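# Dismantle the belt drive and set out its parts

## Task

Loosen the belt tensioner, slip the round belt off both pulleys and leave it lying flat where it touches and encircles neither pulley, then set the hex key down on the table next to the board.

## Robot and tools

Robot: two arms, left_arm and right_arm, each ending in a two-finger gripper. Loose parts may now and then get a small nudge from outside. Anything that ends up on the floor, or is left resting off the table, fails the job.

Frame: every position, orientation and target uses the scene frame. Its origin sits at table height, halfway between the two nominal arm bases. +z points up, +x points out across the table, and left_arm is on the +y side. These names do not match left and right in the images. The real bases are slightly offset from nominal; a BASES line, when present, gives their calibrated spots. Reported hand poses can be a few centimetres off, more at long reach. On a gripper, the fingers extend along its +z axis and close along its y axis. end_effector_position is the point between the pads, about 1 cm short of the tips.

Row format, shared by all motion tools: one flat list of 16 numbers covering both arms, even if only one moves. The first 8 are left_arm: x, y, z in metres, then qw, qx, qy, qz (w first), then opening. The next 8 are right_arm in the same order. x, y, z and the quaternion form an absolute pose in the scene frame, not an offset. Opening runs from -1 (closed) to +1 (fully open, 0.093 m). Each step, the controller limits the commanded orientation to within 40 degrees of the measured one. To keep an arm's tilt steady, repeat one fixed quaternion in its part of every row. To hold an arm still with nothing pressed, resend the full pose from the last result before it stopped, plus its opening. A 0 opening is a real command; to leave a gripper alone, resend its present command.

execute_actions: actions is a list of actions. Each action is a table of at most 15 rows, one row per 1/30 s step; if fewer than 15 rows are given, the last row repeats. Within one action, each target must lie within 0.6 m of that gripper's starting position along each of the gripper's own axes. Otherwise that action is refused for both arms, and a malformed or failing first action rejects the whole call. An empty list just reports state and images. cameras picks which images come back: omitted, null or ["all"] gives all, [] gives none, and an unknown name voids the call.

move: target is one 16-number row or a list of up to 15 rows, with no 0.6 m limit. Each gripper follows a straight path from its current Hand target and turns the shorter way. speed is in m/s, 0.002 to 2.9 (default 0.25), with turning capped at twice that in rad/s; give one value or one per target. blend, in metres, rounds corners at intermediate targets. opening_speed, at least 0.2 per second on the -1..1 scale, ramps the fingers. blocking=false returns after about 0.5 s while the move continues, and a new move replaces the running one. The whole move is capped at 10 s. Paths do not avoid obstacles or the other arm. Grippers lag and overshoot more at higher speed or when the arm is nearly straight. Do not route a path near an arm's own base, because that can flip its shoulder. A changed opening on a later target is applied only once everything is at rest there. The result adds a move: line giving the ending (done, off_target, moving, held, fault) and any limits. limits=paced means the pose was clipped; limits=held means steps were withheld. An arm the line does not name finished within 10 mm and 2 degrees. Neither done nor off_target tells you whether there is contact.

wait: seconds from 0 to 10. Arms keep their last command, and a running move continues. stop: brakes a running move and needs room to do so. zoom_image: camera is one of cam_high, cam_low, cam_board, cam_idler, cam_stud, cam_left_wrist, cam_right_wrist. region is [x0, y0, x1, y1] in pixels from the top-left corner, no larger than 504x504, taken from that camera's latest image. The wrist images are 672x504; the others are 504x504. finished_scene: scene is the current scene's number. This cannot be undone, so call it only after the goal holds without the robot touching anything.

Result lines: each arm's end_effector_position and end_effector_quat_wxyz. Hand target is where the arm is actually being sent, which may fall short of what you asked, so command the remainder next time. Tool commands lists the present gripper commands. grip_measured is the finger motor on the -1..1 scale: the pads meet near -0.94, and each millimetre of object width adds about 0.0208. The reading may sit up to about 0.02 high. Joint positions ends with the opening in metres. Joint velocities says "within noise" when the arm is still. Joint torques follow the joint order; they include the arm's own weight, have offsets and noise, and joints 1 to 3 wrap at ±28 N m. Joint ranges in rad: waist -2.618..3.054, shoulder 0..3.142, elbow 0..3.142 (straight at 2.901), wrist pitch ±1.571, wrist yaw ±1.571, wrist roll ±2.094.

Gripping: to grip a rigid object firmly, command about 0.24 below the reading that matches its width. Round or soft items may need a lower value. Keep sending the same value while holding. To release, send a value well above the width reading. A sudden large drop in the command briefly squeezes very hard.

Avoid: dropping parts, letting go of anything still moving, slamming or hitting hard, pushing far past a contact, and fast moves into objects. Never let the arms press or collide with each other, and never close one gripper on the other's fingers; the clearance check does not guard gripper against gripper. Heavy loads, long reach or straining toward unreachable poses heat the motors. A MOTOR HOT line appears at 75 °C. An OVER-TEMPERATURE FAULT at 90 °C folds that arm away for good, and at 100 °C the arm goes limp. After each move, check the gripper's real position and tilt, and correct it if friction or gravity left it short, low or tilted.

Each tool is called after ">>>" as name([rows], argument=value, ...), one row to a line, values as JSON.

## Session

>>> execute_actions(actions=[])

>>> zoom_image(camera="cam_high", region=[130, 150, 370, 350])

>>> zoom_image(camera="cam_low", region=[130, 210, 400, 300])

Scene clock: 0.00 s.
left_arm: end_effector_position=(+0.2394, +0.2527, +0.2725) grip_measured=+1.000 end_effector_quat_wxyz=(+0.550, -0.025, +0.745, -0.377) | right_arm: end_effector_position=(+0.2826, -0.2463, +0.3816) grip_measured=+1.000 end_effector_quat_wxyz=(+0.539, +0.006, +0.749, +0.384)
Joint positions: left_arm=[-0.416 0.267 0.507 -0.353 0.184 -0.614 0.093] | right_arm=[-0.107 0.7 1.004 -0.466 -0.699 0.522 0.093]
Joint velocities: within noise
Joint torques (N m): no reading
Motor temperatures (°C): left_arm=[24 31 29 28 27 27 22] | right_arm=[26 26 28 26 27 25 25]
Heat: left arm: 31 °C; right arm: 28 °C.
Hand target: left_arm +0.2389, +0.2529, +0.2751; +0.551, -0.025, +0.744, -0.377 | right_arm +0.2817, -0.2462, +0.3867; +0.545, +0.002, +0.746, +0.383
Tool commands: left_gripper/opening=+1.0 right_gripper/opening=+1.0

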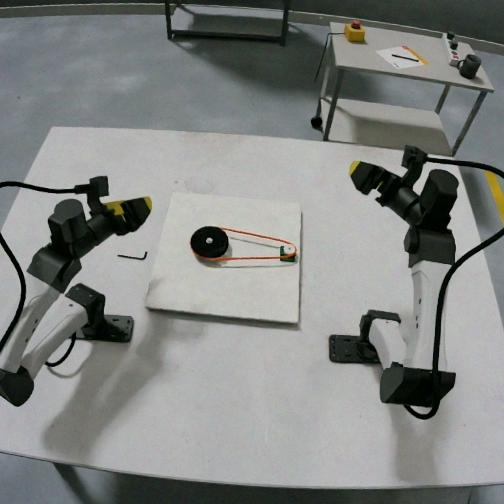

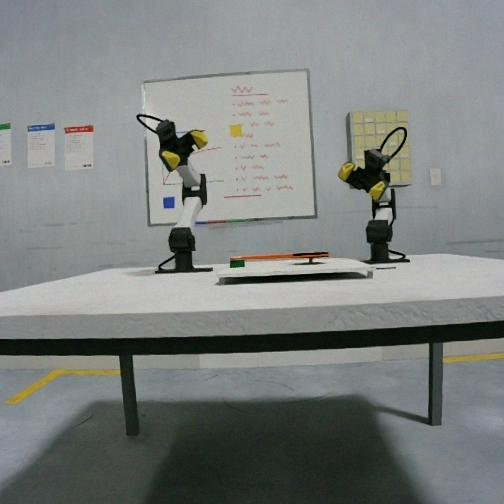

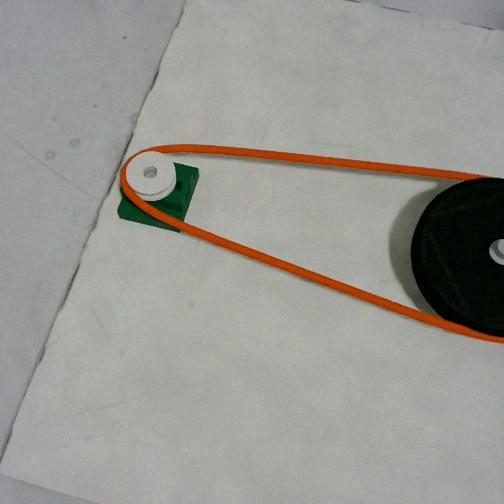

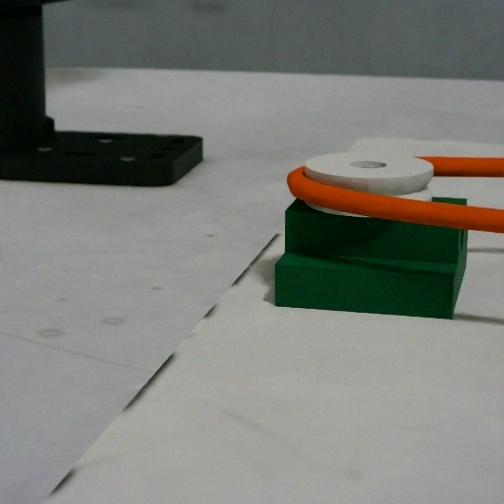

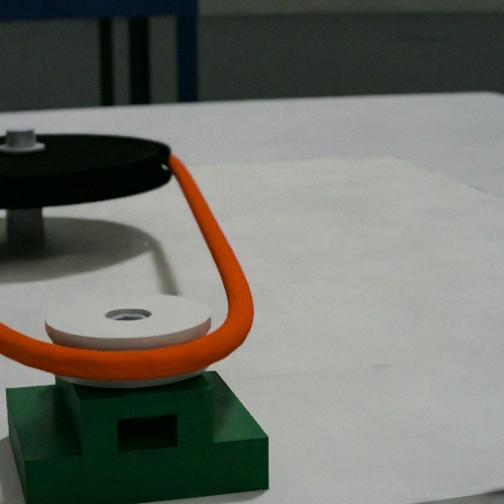

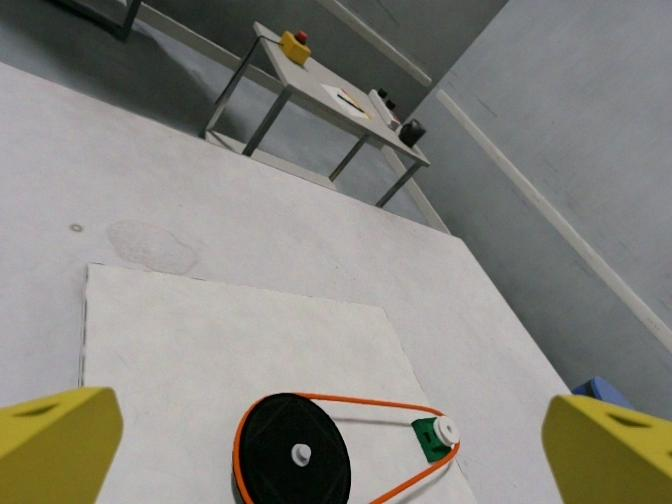

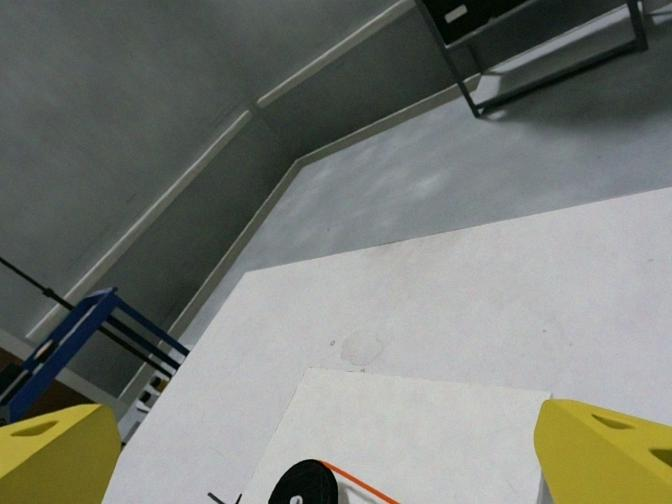

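Scaled by 2.100 from the camera's 504x504 image, which has a finer 720x720 frame.

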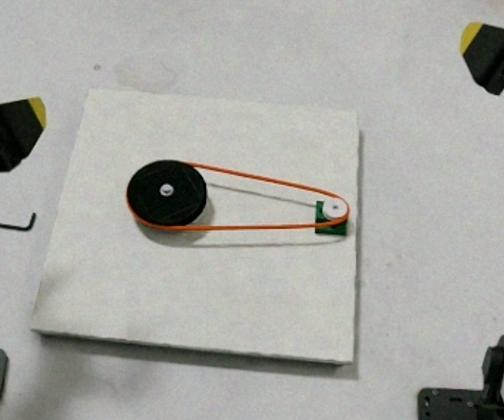

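Scaled by 1.867 from the camera's 504x504 image, which has a finer 720x720 frame.

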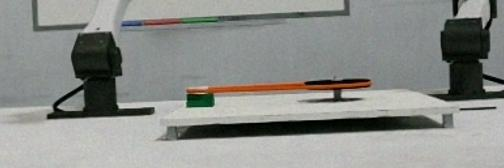

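>>> move(target=[0.30,0.315,0.13,-0.153,0.690,0.690,0.153,1,0.2817,-0.2462,0.3867,0.545,0.002,0.746,0.383,1], speed=0.25, cameras=["cam_high","cam_left_wrist"])

Scene clock: 6.57 s.
left_arm: end_effector_position=(+0.2960, +0.3169, +0.1273) grip_measured=+1.000 end_effector_quat_wxyz=(-0.151, +0.685, +0.696, +0.151) | right_arm: end_effector_position=(+0.2826, -0.2463, +0.3816) grip_measured=+1.000 end_effector_quat_wxyz=(+0.539, +0.006, +0.749, +0.384)
Joint positions: left_arm=[-0.469 1.669 1.337 -1.432 -0.386 1.083 0.093] | right_arm=[-0.107 0.7 1.004 -0.466 -0.699 0.522 0.093]
Joint velocities: within noise
Joint torques (N m): left_arm=[-0.24 -5.44 8.81 -0.3 -0.26 0.11] | right_arm=[-0.32 0.55 7.17 1.84 -0.09 -0.23]
Motor temperatures (°C): left_arm=[24 31 30 28 27 27 22] | right_arm=[26 26 28 28 27 25 25]
Heat: left arm: 31 °C; right arm: 28 °C.
Hand target: left_arm +0.3000, +0.3150, +0.1299; -0.153, +0.690, +0.690, +0.153 | right_arm +0.2816, -0.2462, +0.3866; +0.545, +0.002, +0.746, +0.383
Off the commanded pose: left_arm 0.005 m, 1 deg | right_arm 0.005 m, 1 deg.
move: done
Images, in order (width x height): cam_high 504x504, cam_left_wrist 672x504.

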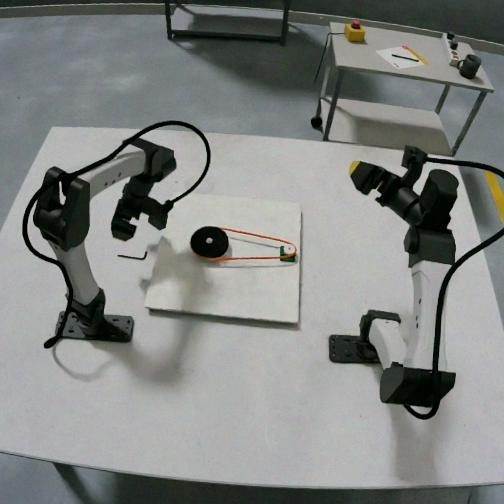

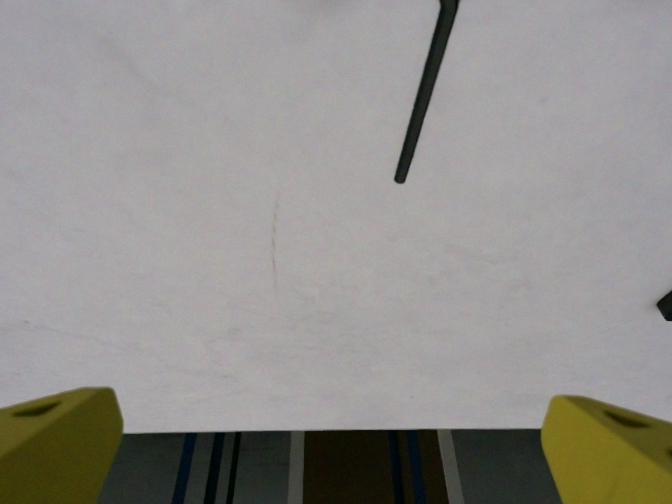

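>>> move(target=[0.266,0.312,0.05,-0.149,0.708,0.672,0.157,0,0.2817,-0.2462,0.3867,0.545,0.002,0.746,0.383,1], speed=0.15, cameras=["cam_high","cam_left_wrist"])

Scene clock: 8.63 s.
left_arm: end_effector_position=(+0.2656, +0.3134, +0.0480) grip_measured=+0.001 end_effector_quat_wxyz=(-0.163, +0.710, +0.668, +0.152) | right_arm: end_effector_position=(+0.2826, -0.2463, +0.3816) grip_measured=+1.000 end_effector_quat_wxyz=(+0.539, +0.006, +0.749, +0.384)
Joint positions: left_arm=[-0.542 1.669 1.001 -1.135 -0.389 1.077 0.045] | right_arm=[-0.107 0.7 1.004 -0.466 -0.699 0.522 0.093]
Joint velocities: within noise
Joint torques (N m): left_arm=[-0.23 -8.5 4.4 -0.09 -0.19 -0.1] | right_arm=[-0.35 0.49 7.12 1.86 -0.11 -0.24]
Motor temperatures (°C): left_arm=[24 32 31 28 27 27 22] | right_arm=[26 26 28 28 27 25 25]
Heat: left arm: 32 °C; right arm: 28 °C.
Hand target: left_arm +0.2660, +0.3120, +0.0500; -0.149, +0.708, +0.672, +0.157 | right_arm +0.2816, -0.2462, +0.3866; +0.545, +0.002, +0.746, +0.383
Off the commanded pose: left_arm 0.003 m, 2 deg | right_arm 0.005 m, 1 deg.
move: done
Images, in order (width x height): cam_high 504x504, cam_left_wrist 672x504.

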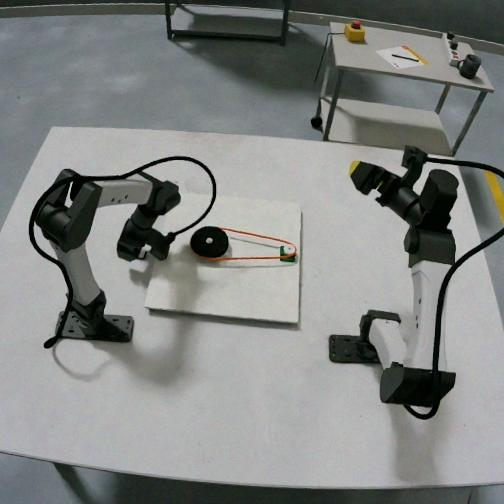

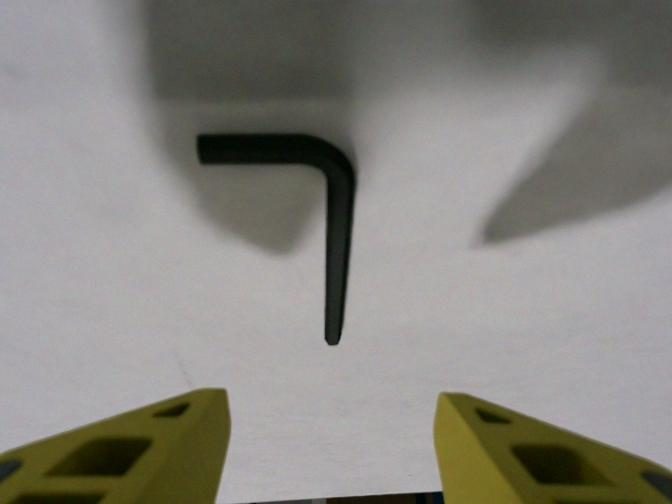

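>>> move(target=[0.266,0.314,0.024,-0.149,0.708,0.672,0.157,0,0.2817,-0.2462,0.3867,0.545,0.002,0.746,0.383,1], speed=0.08, cameras=["cam_low","cam_left_wrist"])

>>> zoom_image(camera="cam_low", region=[350, 210, 450, 290])

Scene clock: 10.10 s.
left_arm: end_effector_position=(+0.2675, +0.3124, +0.0304) grip_measured=+0.001 end_effector_quat_wxyz=(-0.142, +0.708, +0.673, +0.159) | right_arm: end_effector_position=(+0.2826, -0.2463, +0.3816) grip_measured=+1.000 end_effector_quat_wxyz=(+0.539, +0.006, +0.749, +0.384)
Joint positions: left_arm=[-0.542 1.669 0.933 -1.023 -0.389 1.077 0.045] | right_arm=[-0.107 0.7 1.004 -0.466 -0.699 0.522 0.093]
Joint velocities: within noise
Joint torques (N m): left_arm=[0.42 -4.66 4.42 0.02 -0.21 -0.01] | right_arm=[-0.25 0.64 7.19 1.84 -0.1 -0.26]
Motor temperatures (°C): left_arm=[24 32 31 28 27 27 22] | right_arm=[26 26 29 28 27 25 25]
Heat: left arm: 32 °C; right arm: 29 °C.
Hand target: left_arm +0.2659, +0.3140, +0.0242; -0.149, +0.708, +0.672, +0.157 | right_arm +0.2816, -0.2462, +0.3866; +0.545, +0.002, +0.746, +0.383
Off the commanded pose: left_arm 0.007 m, 1 deg | right_arm 0.005 m, 1 deg.
move: done
Images, in order (width x height): cam_low 504x504, cam_left_wrist 672x504.

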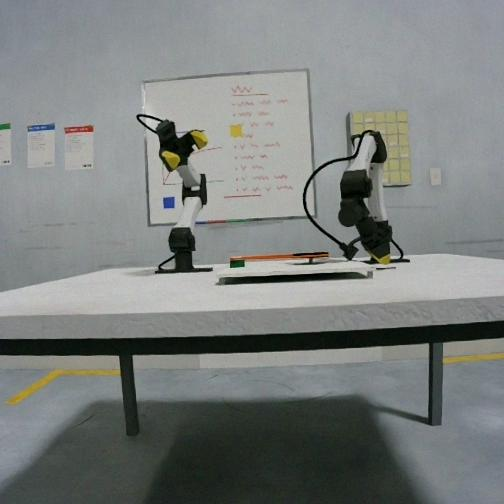

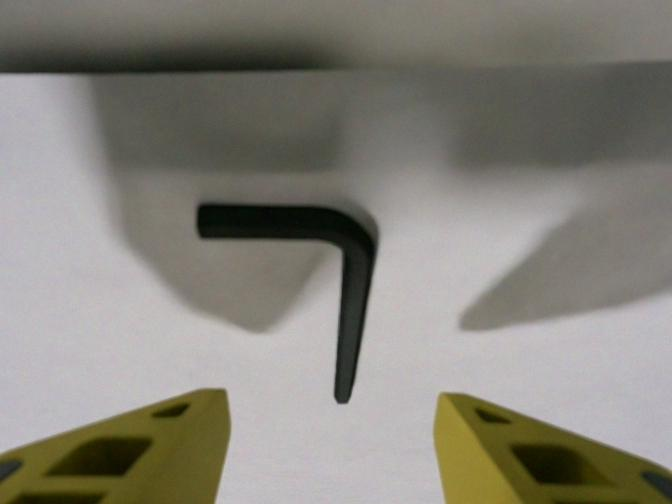

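Scaled by 5.040 from the camera's 504x504 image, which has a finer 720x720 frame.

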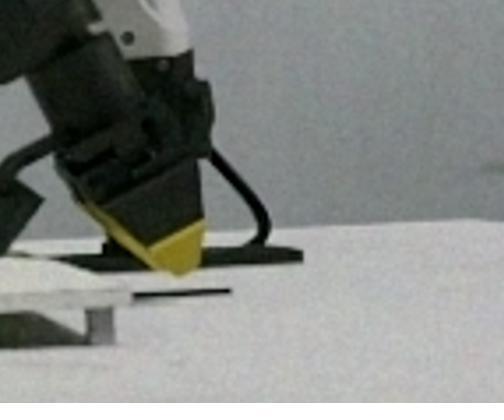

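>>> move(target=[0.265,0.314,0.010,-0.149,0.708,0.672,0.157,0,0.2817,-0.2462,0.3867,0.545,0.002,0.746,0.383,1], speed=0.05, cameras=["cam_low","cam_left_wrist"])

>>> zoom_image(camera="cam_low", region=[350, 210, 450, 290])

Scene clock: 11.00 s.
left_arm: end_effector_position=(+0.2671, +0.3110, +0.0279) grip_measured=+0.001 end_effector_quat_wxyz=(-0.138, +0.708, +0.675, +0.155) | right_arm: end_effector_position=(+0.2826, -0.2463, +0.3816) grip_measured=+1.000 end_effector_quat_wxyz=(+0.539, +0.006, +0.749, +0.384)
Joint positions: left_arm=[-0.542 1.669 0.925 -1.009 -0.38 1.077 0.045] | right_arm=[-0.107 0.7 1.004 -0.466 -0.699 0.522 0.093]
Joint velocities: within noise
Joint torques (N m): left_arm=[0.14 -2.63 1.84 0.5 -0.3 -0.05] | right_arm=[-0.21 0.64 7.08 1.84 -0.11 -0.23]
Motor temperatures (°C): left_arm=[24 32 31 28 27 27 22] | right_arm=[26 26 29 28 27 25 25]
Heat: left arm: 32 °C; right arm: 29 °C.
Hand target: left_arm +0.2639, +0.3143, +0.0114; -0.150, +0.708, +0.672, +0.157 | right_arm +0.2816, -0.2462, +0.3866; +0.545, +0.002, +0.746, +0.383
Off the commanded pose: left_arm 0.018 m, 1 deg | right_arm 0.005 m, 1 deg.
move: off_target (left_arm)
Images, in order (width x height): cam_low 504x504, cam_left_wrist 672x504.

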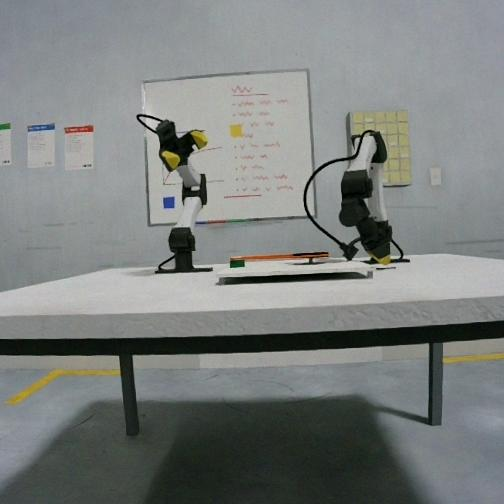

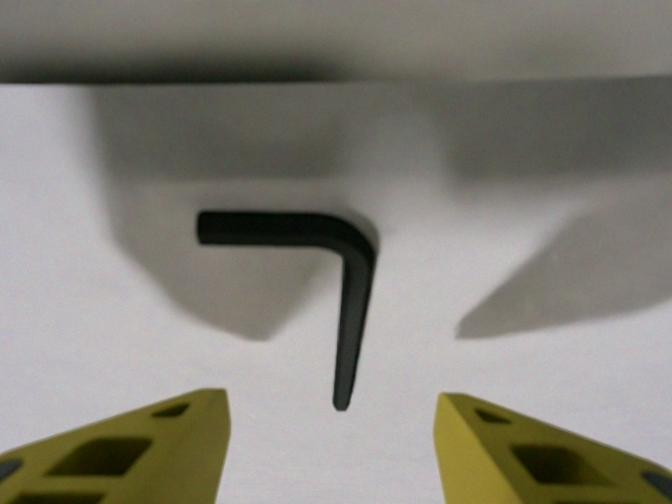

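Scaled by 5.040 from the camera's 504x504 image, which has a finer 720x720 frame.

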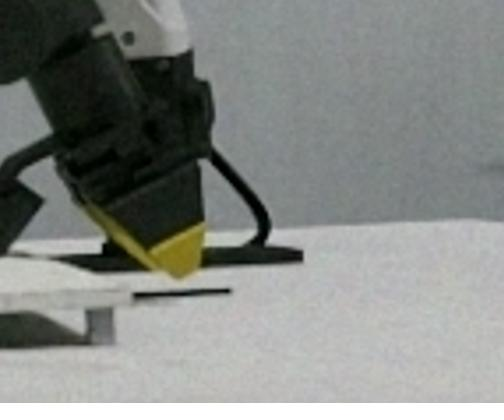

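>>> move([
  [0.266,0.316,0.045,-0.08,0.722,0.686,0.08,0,0.2817,-0.2462,0.3867,0.545,0.002,0.746,0.383,1],
  [0.265,0.323,0.026,0,0.7254,0.6884,0,0,0.2817,-0.2462,0.3867,0.545,0.002,0.746,0.383,1],
  [0.265,0.323,0.014,0,0.7254,0.6884,0,0,0.2817,-0.2462,0.3867,0.545,0.002,0.746,0.383,1],
], speed=[0.15,0.12,0.05], cameras=["cam_low","cam_left_wrist"])

>>> zoom_image(camera="cam_low", region=[350, 210, 450, 290])

Scene clock: 14.17 s.
left_arm: end_effector_position=(+0.2655, +0.3246, +0.0164) grip_measured=+0.001 end_effector_quat_wxyz=(-0.008, +0.723, +0.690, +0.005) | right_arm: end_effector_position=(+0.2826, -0.2463, +0.3816) grip_measured=+1.000 end_effector_quat_wxyz=(+0.539, +0.006, +0.749, +0.384)
Joint positions: left_arm=[-0.228 1.526 0.797 -0.849 -0.017 1.424 0.045] | right_arm=[-0.107 0.7 1.004 -0.466 -0.699 0.522 0.093]
Joint velocities: within noise
Joint torques (N m): left_arm=[0.72 -5.38 4.68 0.41 0.29 0.08] | right_arm=[-0.18 0.65 7.17 1.83 -0.08 -0.23]
Motor temperatures (°C): left_arm=[24 33 31 28 27 27 22] | right_arm=[26 26 29 29 27 25 25]
Heat: left arm: 33 °C; right arm: 29 °C.
Hand target: left_arm +0.2650, +0.3230, +0.0141; +0.000, +0.725, +0.688, +0.000 | right_arm +0.2816, -0.2462, +0.3866; +0.545, +0.002, +0.746, +0.383
Off the commanded pose: left_arm 0.003 m, 1 deg | right_arm 0.005 m, 1 deg.
move: done
Images, in order (width x height): cam_low 504x504, cam_left_wrist 672x504.

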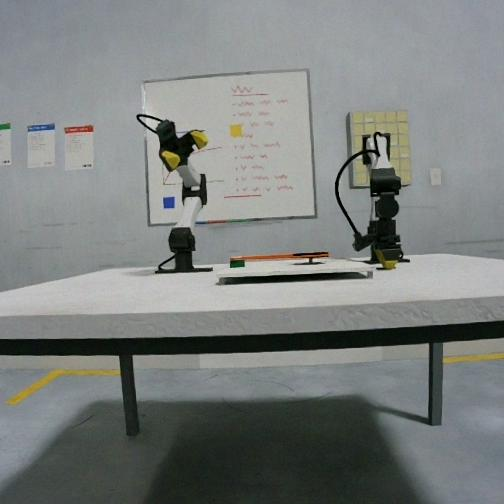

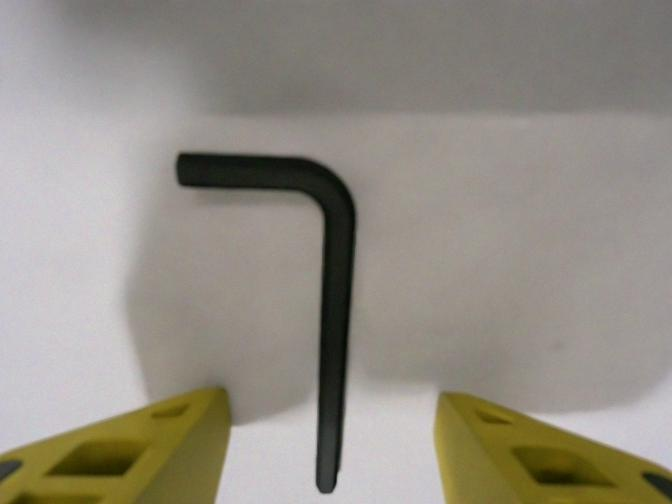

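Scaled by 5.040 from the camera's 504x504 image, which has a finer 720x720 frame.

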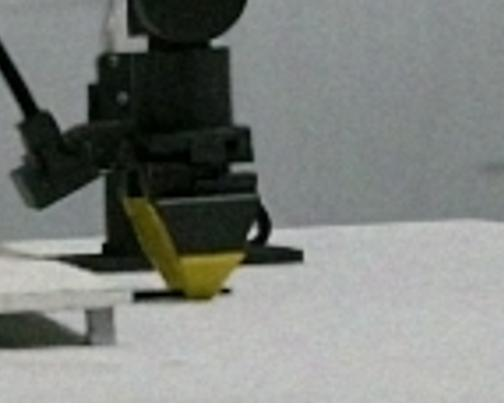

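>>> move([
  [0.265,0.323,0.014,0,0.7254,0.6884,0,-1,0.2817,-0.2462,0.3867,0.545,0.002,0.746,0.383,1],
  [0.267,0.345,0.028,0,0.7254,0.6884,0,-1,0.2817,-0.2462,0.3867,0.545,0.002,0.746,0.383,1],
  [0.267,0.38,0.028,0,0.7254,0.6884,0,-1,0.2817,-0.2462,0.3867,0.545,0.002,0.746,0.383,1],
  [0.267,0.402,0.0125,0,0.7254,0.6884,0,-1,0.2817,-0.2462,0.3867,0.545,0.002,0.746,0.383,1],
], speed=[0.05,0.1,0.1,0.08], blend=[0,0.005,0.005,0], cameras=["cam_low","cam_left_wrist"], opening_speed=2)

>>> zoom_image(camera="cam_low", region=[350, 210, 450, 290])

Scene clock: 16.90 s.
left_arm: end_effector_position=(+0.2696, +0.4037, +0.0193) grip_measured=-0.981 end_effector_quat_wxyz=(-0.001, +0.723, +0.691, +0.010) | right_arm: end_effector_position=(+0.2826, -0.2463, +0.3816) grip_measured=+1.000 end_effector_quat_wxyz=(+0.539, +0.006, +0.749, +0.384)
Joint positions: left_arm=[0.119 1.512 0.797 -0.84 -0.014 1.769 0] | right_arm=[-0.107 0.7 1.004 -0.466 -0.699 0.522 0.093]
Joint velocities: within noise
Joint torques (N m): left_arm=[0.64 -3.64 4.66 0.41 0.26 0.1] | right_arm=[-0.35 0.57 7.02 1.86 -0.1 -0.22]
Motor temperatures (°C): left_arm=[24 33 31 28 27 27 23] | right_arm=[26 26 29 29 27 25 25]
Heat: left arm: 33 °C; right arm: 29 °C.
Hand target: left_arm +0.2669, +0.4019, +0.0128; +0.000, +0.725, +0.688, +0.000 | right_arm +0.2816, -0.2462, +0.3866; +0.545, +0.002, +0.746, +0.383
Off the commanded pose: left_arm 0.007 m, 1 deg | right_arm 0.005 m, 1 deg.
move: done
Images, in order (width x height): cam_low 504x504, cam_left_wrist 672x504.

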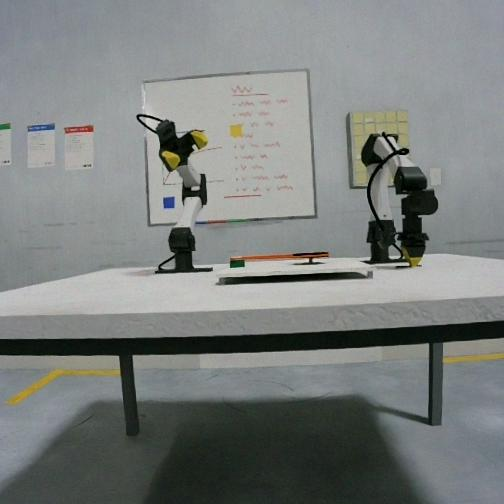

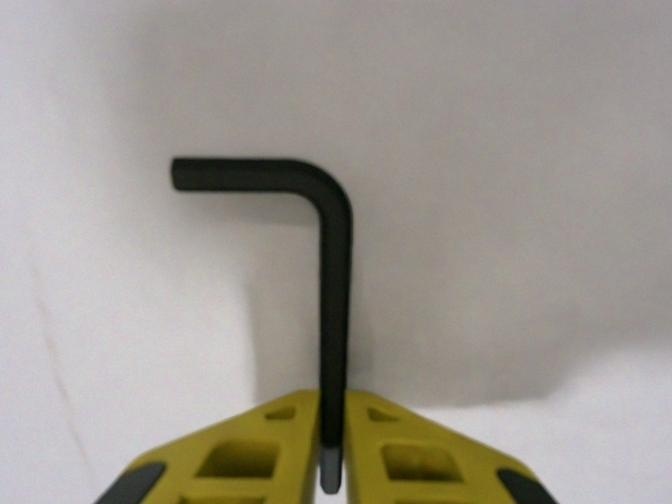

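Scaled by 5.040 from the camera's 504x504 image, which has a finer 720x720 frame.

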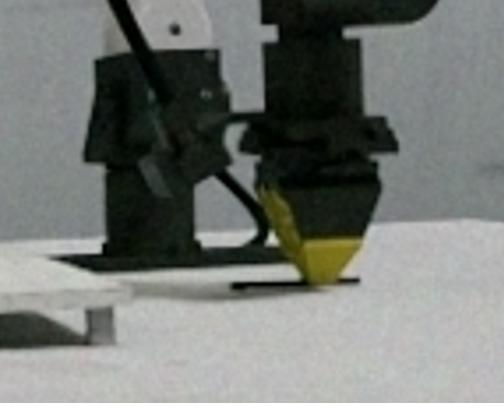

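>>> move([
  [0.267,0.402,0.0095,0,0.7254,0.6884,0,-1,0.2817,-0.2462,0.3867,0.545,0.002,0.746,0.383,1],
  [0.267,0.402,0.0105,0,0.7254,0.6884,0,-0.3,0.2817,-0.2462,0.3867,0.545,0.002,0.746,0.383,1],
  [0.267,0.398,0.04,-0.08,0.722,0.686,0.08,-0.3,0.2817,-0.2462,0.3867,0.545,0.002,0.746,0.383,1],
  [0.267,0.380,0.034,-0.149,0.708,0.672,0.157,-0.3,0.2817,-0.2462,0.3867,0.545,0.002,0.746,0.383,1],
  [0.267,0.380,0.018,-0.149,0.708,0.672,0.157,-0.3,0.2817,-0.2462,0.3867,0.545,0.002,0.746,0.383,1],
], speed=[0.05,0.05,0.15,0.15,0.06], blend=[0,0,0.005,0.005,0], cameras=["cam_low","cam_left_wrist"])

>>> zoom_image(camera="cam_low", region=[350, 210, 450, 290])

Scene clock: 20.77 s.
left_arm: end_effector_position=(+0.2701, +0.3796, +0.0244) grip_measured=-0.302 end_effector_quat_wxyz=(-0.143, +0.708, +0.673, +0.159) | right_arm: end_effector_position=(+0.2826, -0.2463, +0.3816) grip_measured=+1.000 end_effector_quat_wxyz=(+0.539, +0.006, +0.749, +0.384)
Joint positions: left_arm=[-0.28 1.566 0.801 -0.882 -0.424 1.36 0.031] | right_arm=[-0.107 0.7 1.004 -0.466 -0.699 0.522 0.093]
Joint velocities: within noise
Joint torques (N m): left_arm=[-0.2 -3.97 4.14 0.25 -0.25 -0.11] | right_arm=[-0.18 0.64 7.1 1.84 -0.11 -0.24]
Motor temperatures (°C): left_arm=[24 33 31 28 27 27 23] | right_arm=[26 26 29 29 27 25 25]
Heat: left arm: 33 °C; right arm: 29 °C.
Hand target: left_arm +0.2669, +0.3800, +0.0182; -0.149, +0.708, +0.672, +0.157 | right_arm +0.2816, -0.2462, +0.3866; +0.545, +0.002, +0.746, +0.383
Off the commanded pose: left_arm 0.007 m, 1 deg | right_arm 0.005 m, 1 deg.
move: done
Images, in order (width x height): cam_low 504x504, cam_left_wrist 672x504.

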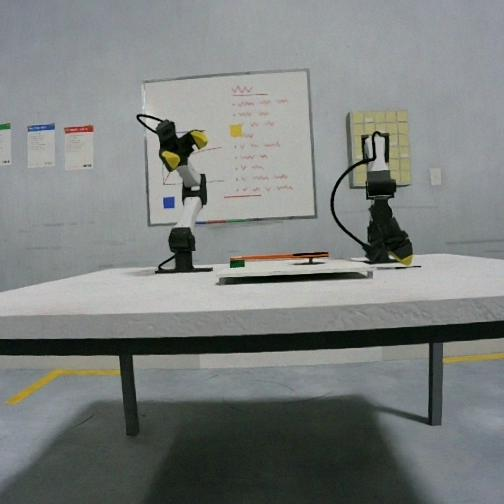

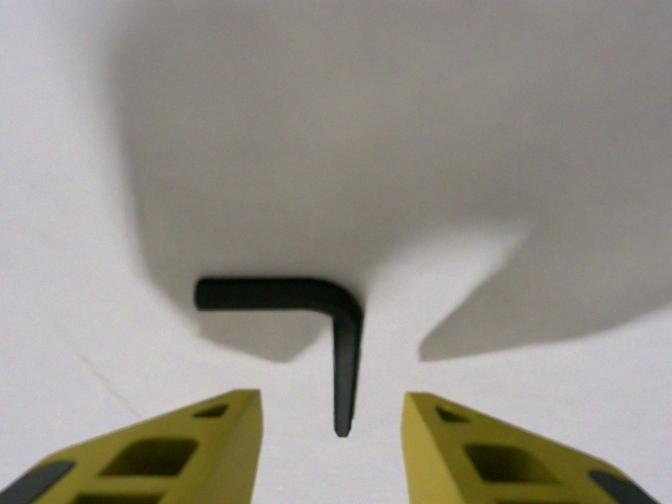

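Scaled by 5.040 from the camera's 504x504 image, which has a finer 720x720 frame.

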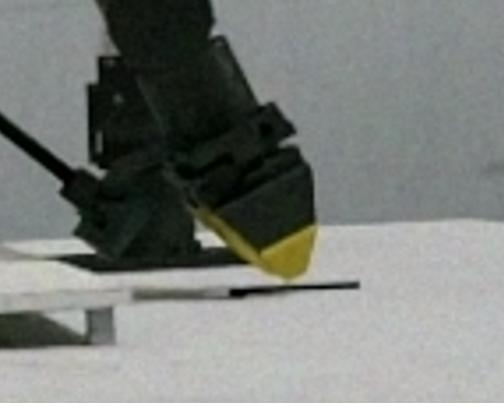

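>>> move(target=[0.266,0.380,0.010,-0.149,0.708,0.672,0.157,-0.3,0.2817,-0.2462,0.3867,0.545,0.002,0.746,0.383,1], speed=0.05, cameras=["cam_low","cam_left_wrist"])

>>> zoom_image(camera="cam_low", region=[350, 210, 450, 290])

Scene clock: 21.63 s.
left_arm: end_effector_position=(+0.2667, +0.3806, +0.0163) grip_measured=-0.302 end_effector_quat_wxyz=(-0.147, +0.708, +0.672, +0.157) | right_arm: end_effector_position=(+0.2826, -0.2463, +0.3816) grip_measured=+1.000 end_effector_quat_wxyz=(+0.539, +0.006, +0.749, +0.384)
Joint positions: left_arm=[-0.28 1.58 0.777 -0.853 -0.426 1.358 0.031] | right_arm=[-0.107 0.7 1.004 -0.466 -0.699 0.522 0.093]
Joint velocities: within noise
Joint torques (N m): left_arm=[-0.25 -3.86 4.27 0.32 -0.24 -0.09] | right_arm=[-0.21 0.55 7.13 1.84 -0.08 -0.24]
Motor temperatures (°C): left_arm=[24 33 31 28 27 27 23] | right_arm=[26 26 29 29 27 25 25]
Heat: left arm: 33 °C; right arm: 29 °C.
Hand target: left_arm +0.2659, +0.3801, +0.0103; -0.149, +0.708, +0.672, +0.157 | right_arm +0.2816, -0.2462, +0.3866; +0.545, +0.002, +0.746, +0.383
Off the commanded pose: left_arm 0.006 m, 0 deg | right_arm 0.005 m, 1 deg.
move: done
Images, in order (width x height): cam_low 504x504, cam_left_wrist 672x504.

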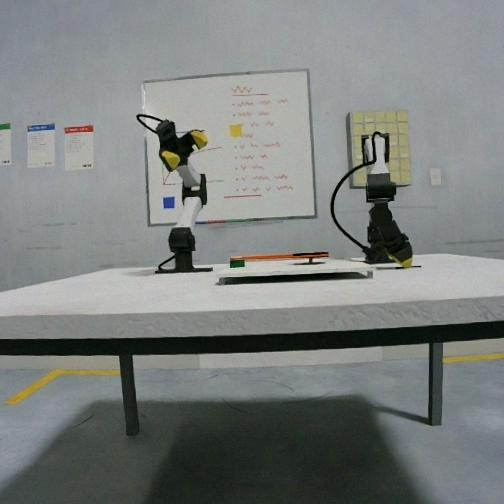

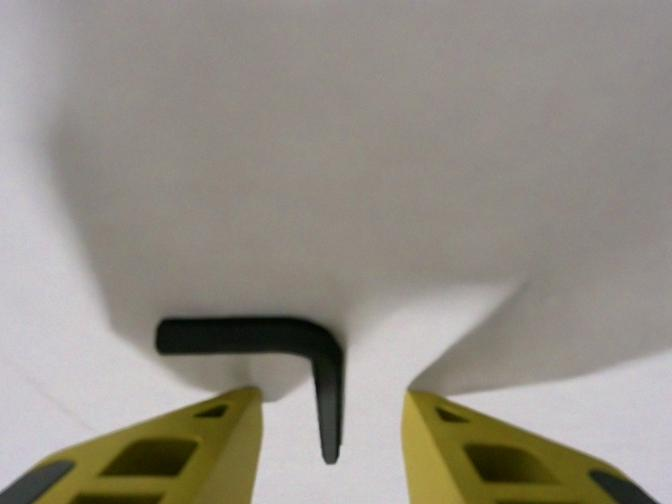

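Scaled by 5.040 from the camera's 504x504 image, which has a finer 720x720 frame.

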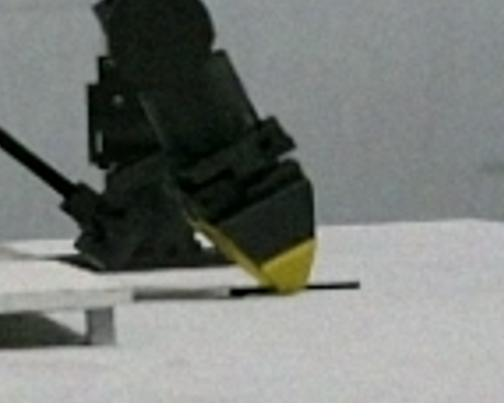

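>>> move([
  [0.266,0.380,0.010,-0.149,0.708,0.672,0.157,-1,0.2817,-0.2462,0.3867,0.545,0.002,0.746,0.383,1],
  [0.266,0.370,0.09,-0.149,0.708,0.672,0.157,-1,0.2817,-0.2462,0.3867,0.545,0.002,0.746,0.383,1],
  [0.27,0.20,0.20,0.4653,0.4217,0.7304,-0.2686,-1,0.2817,-0.2462,0.3867,0.545,0.002,0.746,0.383,1],
  [0.279,-0.08,0.165,0.4653,0.4217,0.7304,-0.2686,-1,0.2817,-0.2462,0.3867,0.545,0.002,0.746,0.383,1],
], speed=[0.1,0.25,0.3,0.3], blend=[0,0.02,0.05,0])

Scene clock: 27.80 s.
left_arm: end_effector_position=(+0.2717, -0.0699, +0.1540) grip_measured=-0.982 end_effector_quat_wxyz=(+0.448, +0.431, +0.738, -0.262) | right_arm: end_effector_position=(+0.2826, -0.2463, +0.3816) grip_measured=+1.000 end_effector_quat_wxyz=(+0.539, +0.006, +0.749, +0.384)
Joint positions: left_arm=[-1.127 1.69 1 0.21 -0.031 -0.016 0] | right_arm=[-0.107 0.7 1.004 -0.466 -0.699 0.522 0.093]
Joint velocities: within noise
Joint torques (N m): left_arm=[0.2 -6.54 10.99 2.57 -0.1 -0.07] | right_arm=[-0.17 0.55 7.17 1.85 -0.1 -0.23]
Motor temperatures (°C): left_arm=[24 34 32 29 27 27 23] | right_arm=[26 26 30 30 27 25 25]
Heat: left arm: 34 °C; right arm: 30 °C.
Hand target: left_arm +0.2784, -0.0791, +0.1651; +0.465, +0.422, +0.730, -0.269 | right_arm +0.2816, -0.2462, +0.3866; +0.545, +0.002, +0.746, +0.383
Off the commanded pose: left_arm 0.017 m, 3 deg | right_arm 0.005 m, 1 deg.
move: off_target (left_arm)

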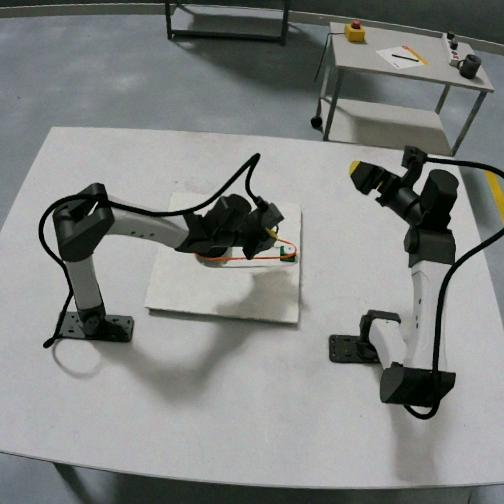

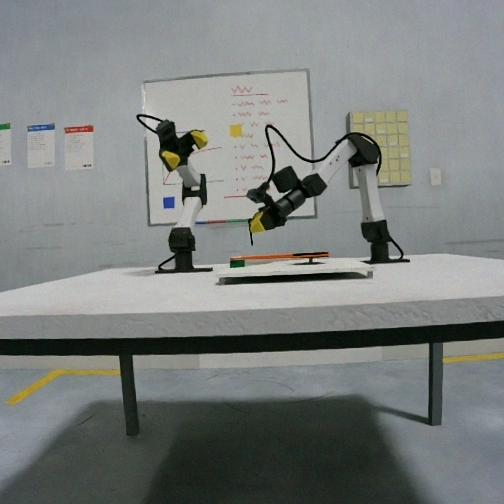

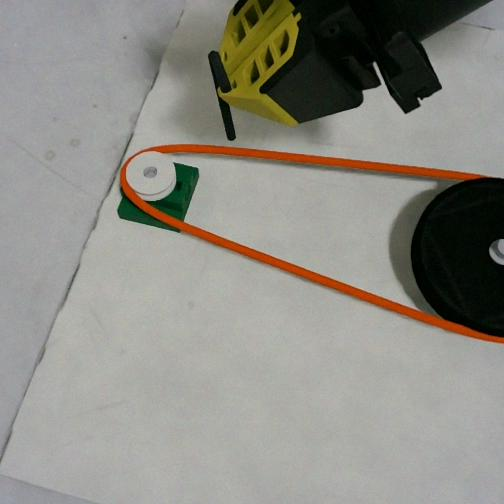

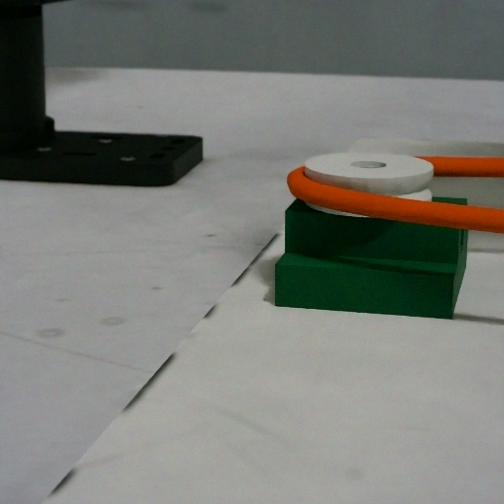

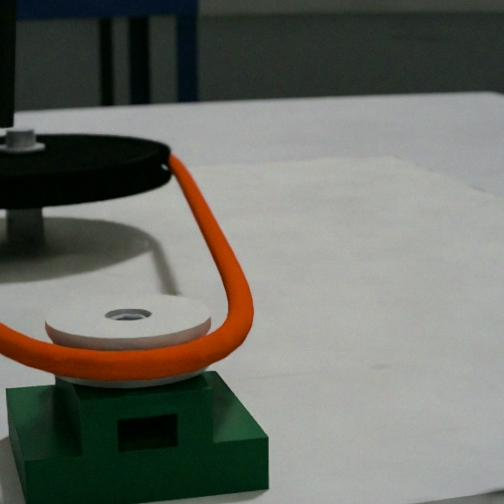

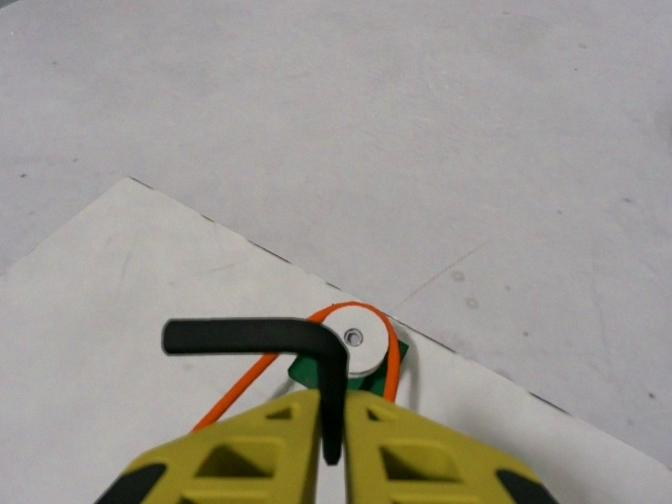

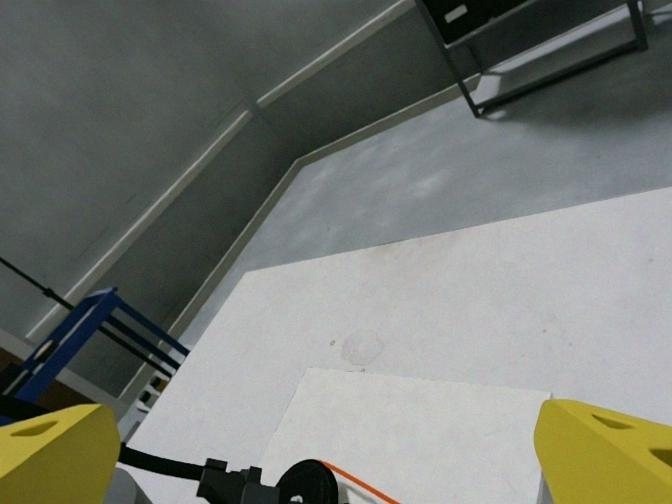

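>>> move(target=[0.284,-0.115,0.155,0.4653,0.4217,0.7304,-0.2686,-1,0.2817,-0.2462,0.3867,0.545,0.002,0.746,0.383,1], speed=0.15)

>>> zoom_image(camera="cam_low", region=[200, 200, 300, 280])

Scene clock: 34.97 s.
left_arm: end_effector_position=(+0.2790, -0.1041, +0.1449) grip_measured=-0.982 end_effector_quat_wxyz=(+0.449, +0.430, +0.738, -0.261) | right_arm: end_effector_position=(+0.2826, -0.2463, +0.3816) grip_measured=+1.000 end_effector_quat_wxyz=(+0.539, +0.006, +0.749, +0.384)
Joint positions: left_arm=[-1.153 1.825 1.123 0.222 -0.058 -0.029 0] | right_arm=[-0.107 0.7 1.004 -0.466 -0.699 0.522 0.093]
Joint velocities: within noise
Joint torques (N m): left_arm=[-0.13 -7.8 10.99 2.54 -0.11 -0.06] | right_arm=[-0.14 0.57 7.23 1.86 -0.09 -0.23]
Motor temperatures (°C): left_arm=[24 34 34 32 27 27 23] | right_arm=[26 26 30 30 27 25 25]
Heat: left arm: 34 °C; right arm: 30 °C.
Hand target: left_arm +0.2835, -0.1142, +0.1551; +0.465, +0.422, +0.730, -0.269 | right_arm +0.2816, -0.2462, +0.3866; +0.545, +0.002, +0.746, +0.383
Off the commanded pose: left_arm 0.016 m, 2 deg | right_arm 0.005 m, 1 deg.
move: off_target (left_arm)

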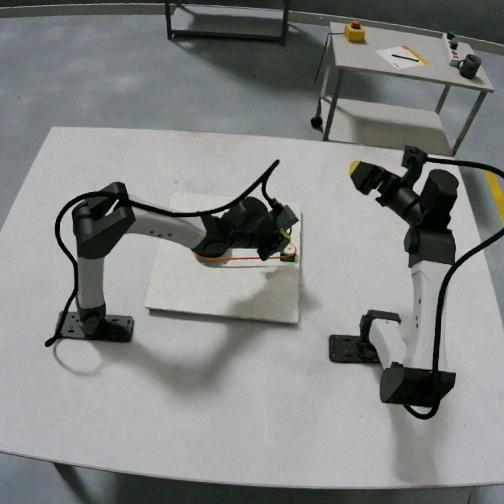

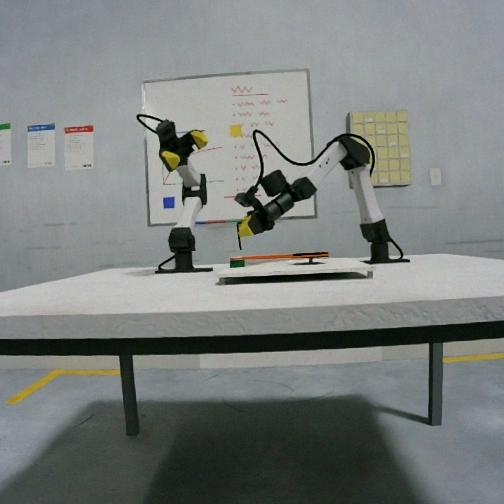

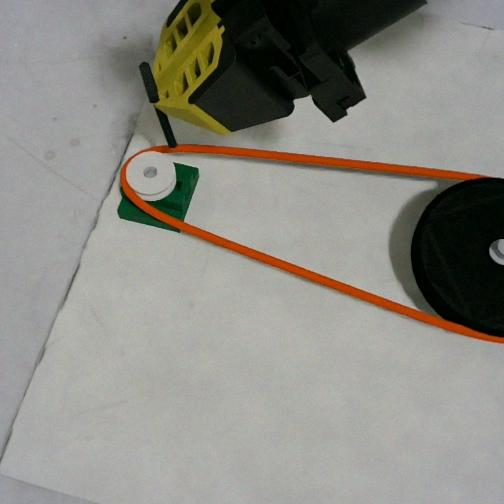

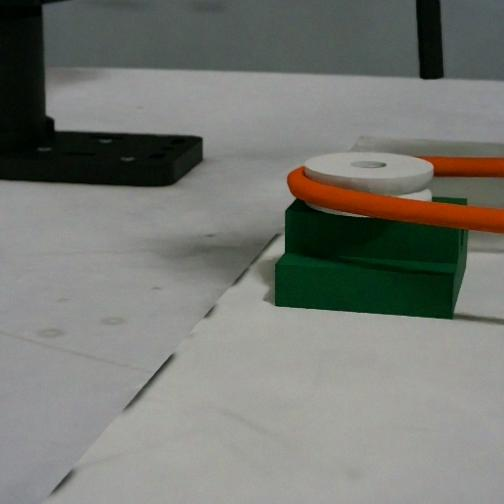

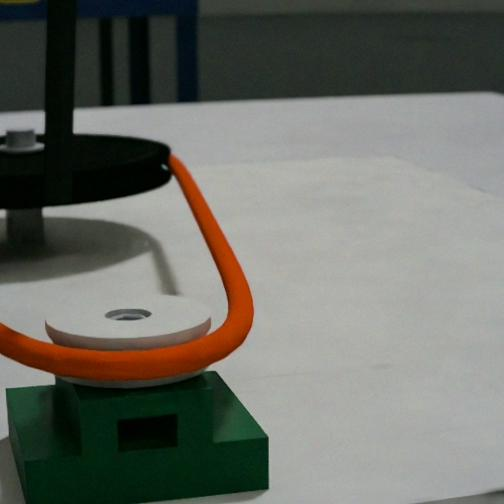

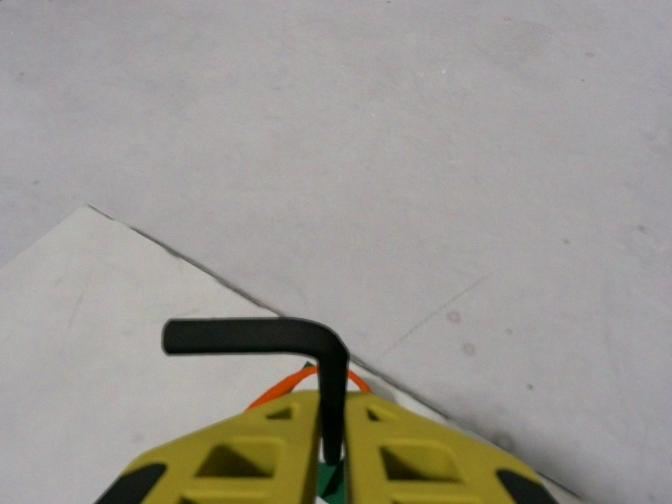

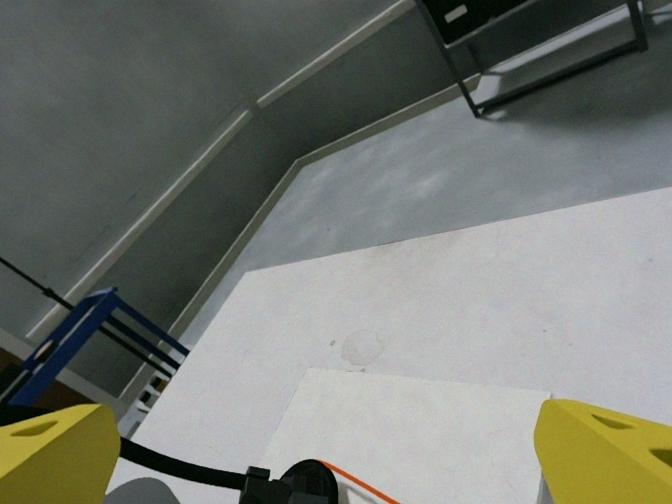

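Scaled by 5.040 from the camera's 504x504 image, which has a finer 720x720 frame.

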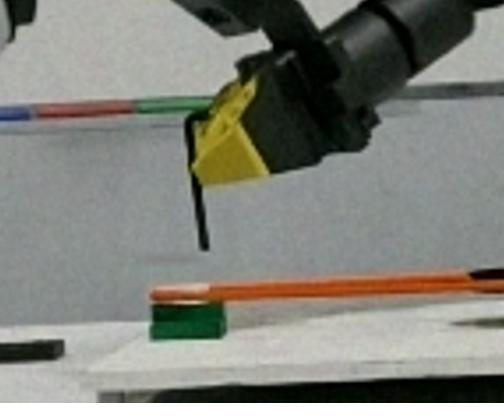

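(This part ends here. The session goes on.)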